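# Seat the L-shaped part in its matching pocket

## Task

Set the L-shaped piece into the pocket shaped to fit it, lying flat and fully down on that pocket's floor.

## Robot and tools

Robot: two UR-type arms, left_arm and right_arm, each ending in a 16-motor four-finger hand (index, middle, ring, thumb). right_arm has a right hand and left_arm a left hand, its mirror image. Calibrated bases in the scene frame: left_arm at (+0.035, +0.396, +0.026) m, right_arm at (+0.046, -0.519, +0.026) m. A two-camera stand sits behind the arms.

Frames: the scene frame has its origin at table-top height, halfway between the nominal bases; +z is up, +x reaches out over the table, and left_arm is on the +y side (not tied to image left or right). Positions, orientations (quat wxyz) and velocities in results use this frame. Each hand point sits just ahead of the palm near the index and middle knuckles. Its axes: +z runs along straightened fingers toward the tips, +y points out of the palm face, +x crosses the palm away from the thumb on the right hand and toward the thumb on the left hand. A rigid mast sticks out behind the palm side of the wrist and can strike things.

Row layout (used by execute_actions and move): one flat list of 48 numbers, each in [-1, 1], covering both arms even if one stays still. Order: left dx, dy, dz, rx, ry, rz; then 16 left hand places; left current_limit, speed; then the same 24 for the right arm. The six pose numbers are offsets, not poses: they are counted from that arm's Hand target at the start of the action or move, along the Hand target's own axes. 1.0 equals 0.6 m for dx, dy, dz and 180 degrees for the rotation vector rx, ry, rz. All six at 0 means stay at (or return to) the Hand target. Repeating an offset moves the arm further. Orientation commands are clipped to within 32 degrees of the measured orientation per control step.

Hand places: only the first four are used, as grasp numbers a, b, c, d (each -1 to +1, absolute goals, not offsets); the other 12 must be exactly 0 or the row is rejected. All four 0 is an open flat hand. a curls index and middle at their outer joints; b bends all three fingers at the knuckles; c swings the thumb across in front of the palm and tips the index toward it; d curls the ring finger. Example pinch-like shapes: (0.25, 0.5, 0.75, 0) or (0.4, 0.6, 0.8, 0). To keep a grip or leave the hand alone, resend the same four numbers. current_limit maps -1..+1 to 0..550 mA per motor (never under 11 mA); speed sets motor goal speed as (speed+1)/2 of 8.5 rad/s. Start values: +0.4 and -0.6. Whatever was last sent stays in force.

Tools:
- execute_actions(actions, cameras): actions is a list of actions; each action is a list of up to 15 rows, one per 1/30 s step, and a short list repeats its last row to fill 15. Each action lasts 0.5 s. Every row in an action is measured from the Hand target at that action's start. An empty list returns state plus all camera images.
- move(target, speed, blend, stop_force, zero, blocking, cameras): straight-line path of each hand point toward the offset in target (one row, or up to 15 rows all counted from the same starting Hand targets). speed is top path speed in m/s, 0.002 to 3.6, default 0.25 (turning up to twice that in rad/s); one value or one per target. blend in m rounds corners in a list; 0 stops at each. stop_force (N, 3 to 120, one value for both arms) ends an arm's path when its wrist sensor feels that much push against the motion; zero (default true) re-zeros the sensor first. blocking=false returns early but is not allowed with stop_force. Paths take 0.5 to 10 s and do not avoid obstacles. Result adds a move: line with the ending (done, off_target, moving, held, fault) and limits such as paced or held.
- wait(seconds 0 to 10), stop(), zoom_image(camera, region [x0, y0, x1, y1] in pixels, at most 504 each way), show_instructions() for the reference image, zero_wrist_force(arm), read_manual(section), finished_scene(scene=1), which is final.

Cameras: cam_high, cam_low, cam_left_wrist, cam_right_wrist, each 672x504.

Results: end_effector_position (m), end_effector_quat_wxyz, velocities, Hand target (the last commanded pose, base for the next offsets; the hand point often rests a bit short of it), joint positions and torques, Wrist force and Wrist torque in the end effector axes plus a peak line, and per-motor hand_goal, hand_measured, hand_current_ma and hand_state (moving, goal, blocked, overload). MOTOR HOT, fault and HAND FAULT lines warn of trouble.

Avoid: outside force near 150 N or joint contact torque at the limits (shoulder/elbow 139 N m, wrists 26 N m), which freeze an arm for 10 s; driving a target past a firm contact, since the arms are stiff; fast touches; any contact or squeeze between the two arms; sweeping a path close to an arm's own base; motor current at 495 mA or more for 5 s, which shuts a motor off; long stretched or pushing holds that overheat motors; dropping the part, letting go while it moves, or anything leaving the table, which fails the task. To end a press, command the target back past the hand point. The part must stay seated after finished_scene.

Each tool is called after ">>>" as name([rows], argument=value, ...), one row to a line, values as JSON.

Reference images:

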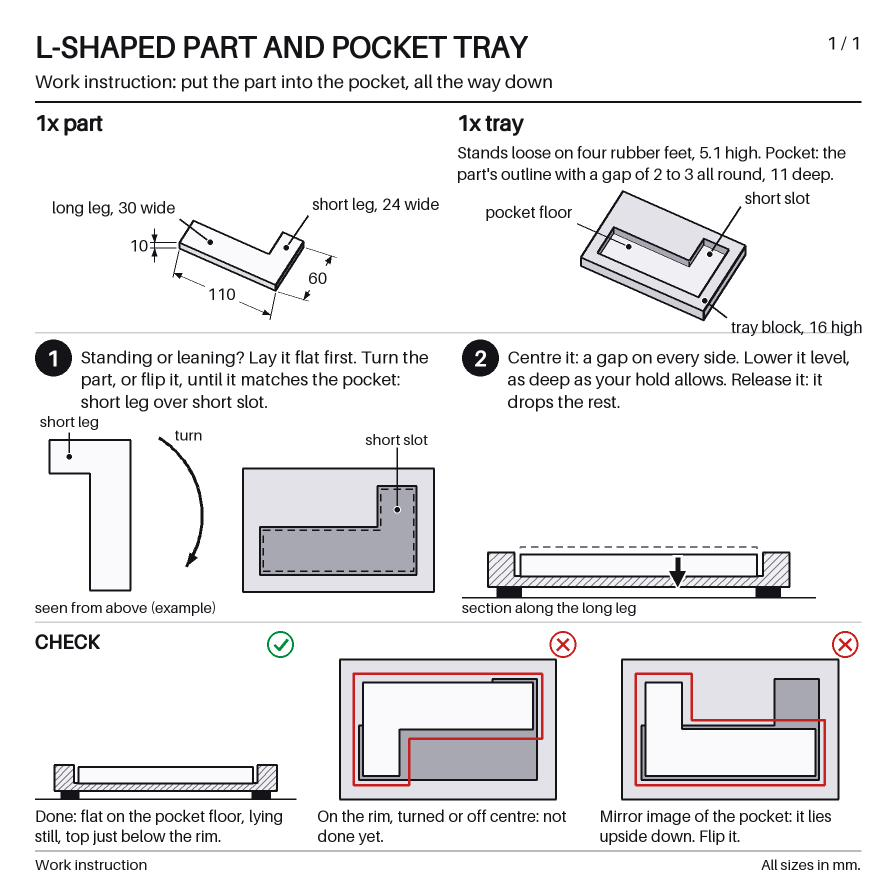

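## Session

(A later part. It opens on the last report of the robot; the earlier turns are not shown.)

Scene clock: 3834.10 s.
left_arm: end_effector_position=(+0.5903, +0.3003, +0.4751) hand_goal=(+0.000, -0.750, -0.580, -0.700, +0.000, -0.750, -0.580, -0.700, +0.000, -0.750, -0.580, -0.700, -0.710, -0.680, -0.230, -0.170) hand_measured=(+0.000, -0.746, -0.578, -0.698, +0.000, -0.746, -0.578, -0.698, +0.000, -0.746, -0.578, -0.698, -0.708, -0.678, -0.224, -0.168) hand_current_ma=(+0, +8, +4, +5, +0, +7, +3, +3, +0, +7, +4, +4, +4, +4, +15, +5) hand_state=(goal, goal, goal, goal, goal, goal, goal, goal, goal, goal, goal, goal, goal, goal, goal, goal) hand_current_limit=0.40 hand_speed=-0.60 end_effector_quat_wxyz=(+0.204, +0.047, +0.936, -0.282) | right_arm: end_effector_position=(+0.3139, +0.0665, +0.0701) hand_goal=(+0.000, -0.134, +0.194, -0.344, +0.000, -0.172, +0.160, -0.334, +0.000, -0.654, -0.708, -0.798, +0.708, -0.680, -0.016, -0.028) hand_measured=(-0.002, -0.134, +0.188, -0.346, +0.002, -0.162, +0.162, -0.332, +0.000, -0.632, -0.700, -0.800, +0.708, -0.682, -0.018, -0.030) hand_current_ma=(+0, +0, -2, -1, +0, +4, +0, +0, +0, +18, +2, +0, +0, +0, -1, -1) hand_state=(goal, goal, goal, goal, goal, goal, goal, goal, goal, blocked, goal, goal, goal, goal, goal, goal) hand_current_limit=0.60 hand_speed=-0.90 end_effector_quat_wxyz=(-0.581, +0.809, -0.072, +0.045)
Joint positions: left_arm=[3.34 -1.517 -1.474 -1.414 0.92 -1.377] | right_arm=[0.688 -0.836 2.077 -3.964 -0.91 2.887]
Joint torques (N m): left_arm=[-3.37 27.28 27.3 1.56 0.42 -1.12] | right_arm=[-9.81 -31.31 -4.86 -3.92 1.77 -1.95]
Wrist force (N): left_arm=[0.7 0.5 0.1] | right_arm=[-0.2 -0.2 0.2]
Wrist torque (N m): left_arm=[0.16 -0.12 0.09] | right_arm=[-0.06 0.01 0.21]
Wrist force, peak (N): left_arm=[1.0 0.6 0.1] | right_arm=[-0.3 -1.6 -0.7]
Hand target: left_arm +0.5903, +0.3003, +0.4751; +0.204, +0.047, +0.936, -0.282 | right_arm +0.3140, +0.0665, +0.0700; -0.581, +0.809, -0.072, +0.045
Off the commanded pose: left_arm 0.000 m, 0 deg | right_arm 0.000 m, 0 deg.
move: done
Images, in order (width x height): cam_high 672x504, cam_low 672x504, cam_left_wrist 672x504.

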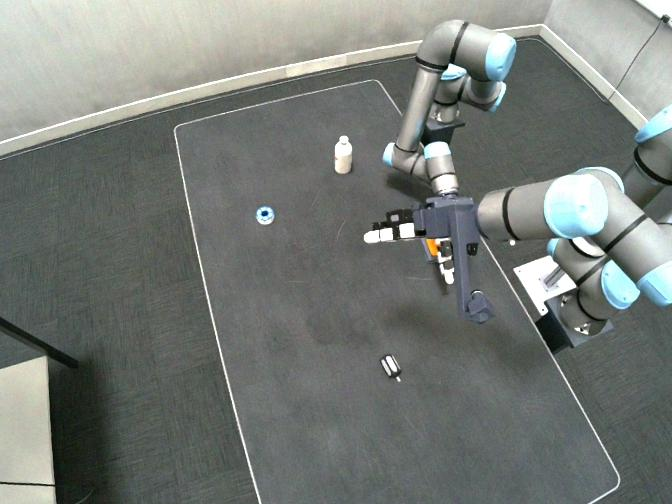

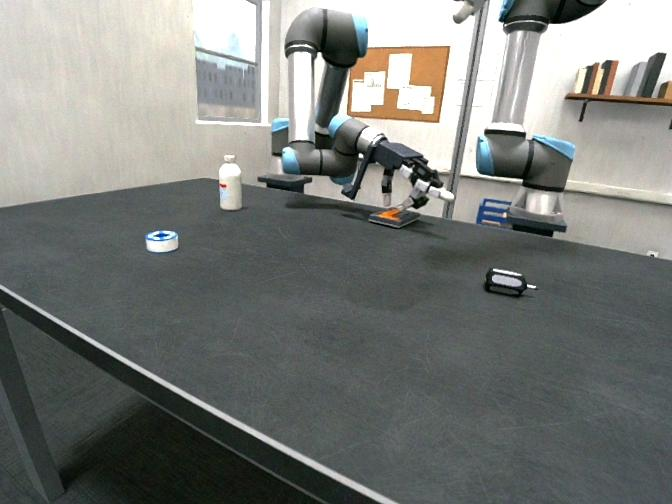

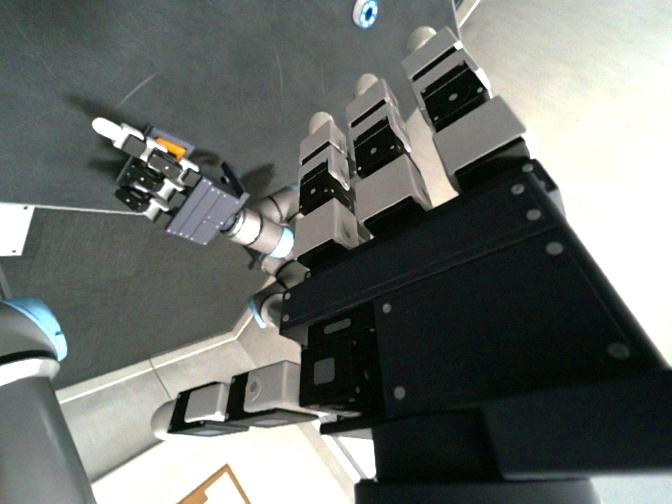

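>>> move(target=[0,0,0,0,0,0,0,0,0,0,0,0,0,0,0,0,0,0,0,0,0,0,0.4,-0.6,0,-0.11048,-0.03745,0,0,0,0.43,0.26,0.86,-0.08,0,0,0,0,0,0,0,0,0,0,0,0,0.6,-0.9], speed=0.12, cameras=["cam_low","cam_left_wrist"])

>>> zoom_image(camera="cam_low", region=[365, 190, 425, 235])

>>> zoom_image(camera="cam_left_wrist", region=[110, 115, 210, 215])

Scene clock: 3844.60 s.
left_arm: end_effector_position=(+0.5903, +0.3003, +0.4751) hand_goal=(+0.000, -0.750, -0.580, -0.700, +0.000, -0.750, -0.580, -0.700, +0.000, -0.750, -0.580, -0.700, -0.710, -0.680, -0.230, -0.170) hand_measured=(+0.000, -0.746, -0.578, -0.698, +0.000, -0.746, -0.578, -0.698, +0.000, -0.746, -0.578, -0.698, -0.708, -0.678, -0.224, -0.168) hand_current_ma=(+0, +8, +4, +5, +0, +7, +3, +3, +0, +7, +4, +4, +4, +4, +15, +5) hand_state=(goal, goal, goal, goal, goal, goal, goal, goal, goal, goal, goal, goal, goal, goal, goal, goal) hand_current_limit=0.40 hand_speed=-0.60 end_effector_quat_wxyz=(+0.204, +0.047, +0.936, -0.282) | right_arm: end_effector_position=(+0.3147, +0.0663, +0.1400) hand_goal=(+0.000, -0.134, +0.194, -0.344, +0.000, -0.172, +0.160, -0.334, +0.000, -0.654, -0.708, -0.798, +0.708, -0.680, -0.016, -0.028) hand_measured=(-0.002, -0.132, +0.188, -0.346, +0.002, -0.162, +0.162, -0.332, +0.000, -0.634, -0.700, -0.800, +0.708, -0.682, -0.018, -0.030) hand_current_ma=(+0, +0, -1, -1, +0, +4, +0, +0, +0, +16, +2, +0, +0, +0, -1, -1) hand_state=(goal, goal, goal, goal, goal, goal, goal, goal, goal, blocked, goal, goal, goal, goal, goal, goal) hand_current_limit=0.60 hand_speed=-0.90 end_effector_quat_wxyz=(-0.581, +0.809, -0.072, +0.045)
Joint positions: left_arm=[3.34 -1.517 -1.474 -1.414 0.92 -1.377] | right_arm=[0.686 -1.009 2.086 -3.8 -0.908 2.887]
Joint torques (N m): left_arm=[-3.2 27.78 28.15 1.61 0.48 -1.19] | right_arm=[-7.82 -35.17 -26.34 -2.73 1.69 -2.41]
Wrist force (N): left_arm=[0.6 0.6 0.0] | right_arm=[-0.3 -0.6 0.1]
Wrist torque (N m): left_arm=[0.19 -0.11 0.09] | right_arm=[-0.08 0.04 0.20]
Wrist force, peak (N): left_arm=[0.9 0.7 0.1] | right_arm=[-0.4 -2.2 -0.2]
Hand target: left_arm +0.5903, +0.3003, +0.4751; +0.204, +0.047, +0.936, -0.282 | right_arm +0.3147, +0.0663, +0.1400; -0.581, +0.809, -0.072, +0.045
Off the commanded pose: left_arm 0.000 m, 0 deg | right_arm 0.000 m, 0 deg.
move: done
Images, in order (width x height): cam_low 672x504, cam_left_wrist 672x504.

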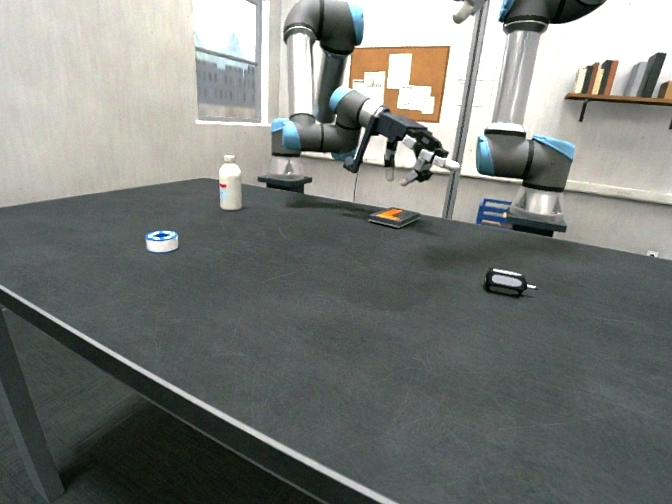

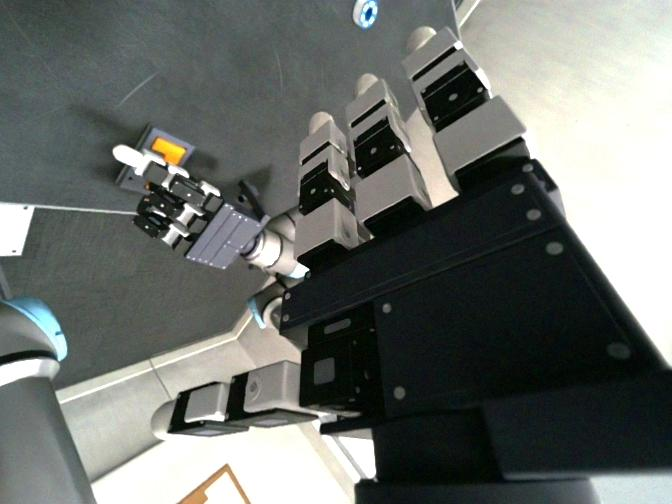

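Scaled by 8.400 from the camera's 672x504 image, which has a finer 960x720 frame.

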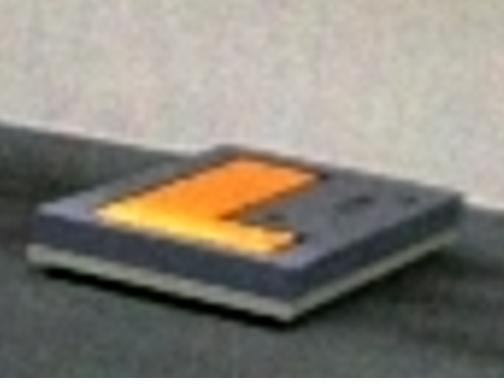

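Scaled by 5.040 from the camera's 672x504 image, which has a finer 960x720 frame.

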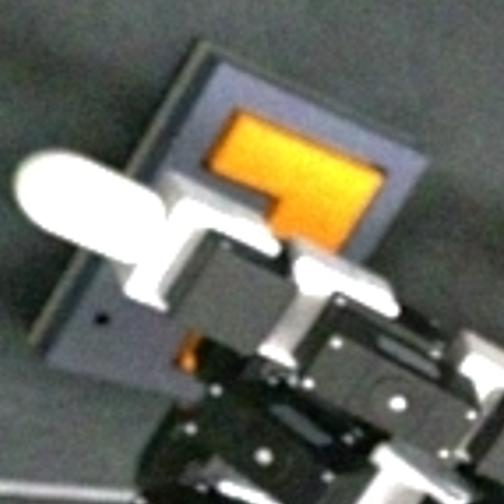

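>>> finished_scene(scene=1)

The scene is finished: the task was done.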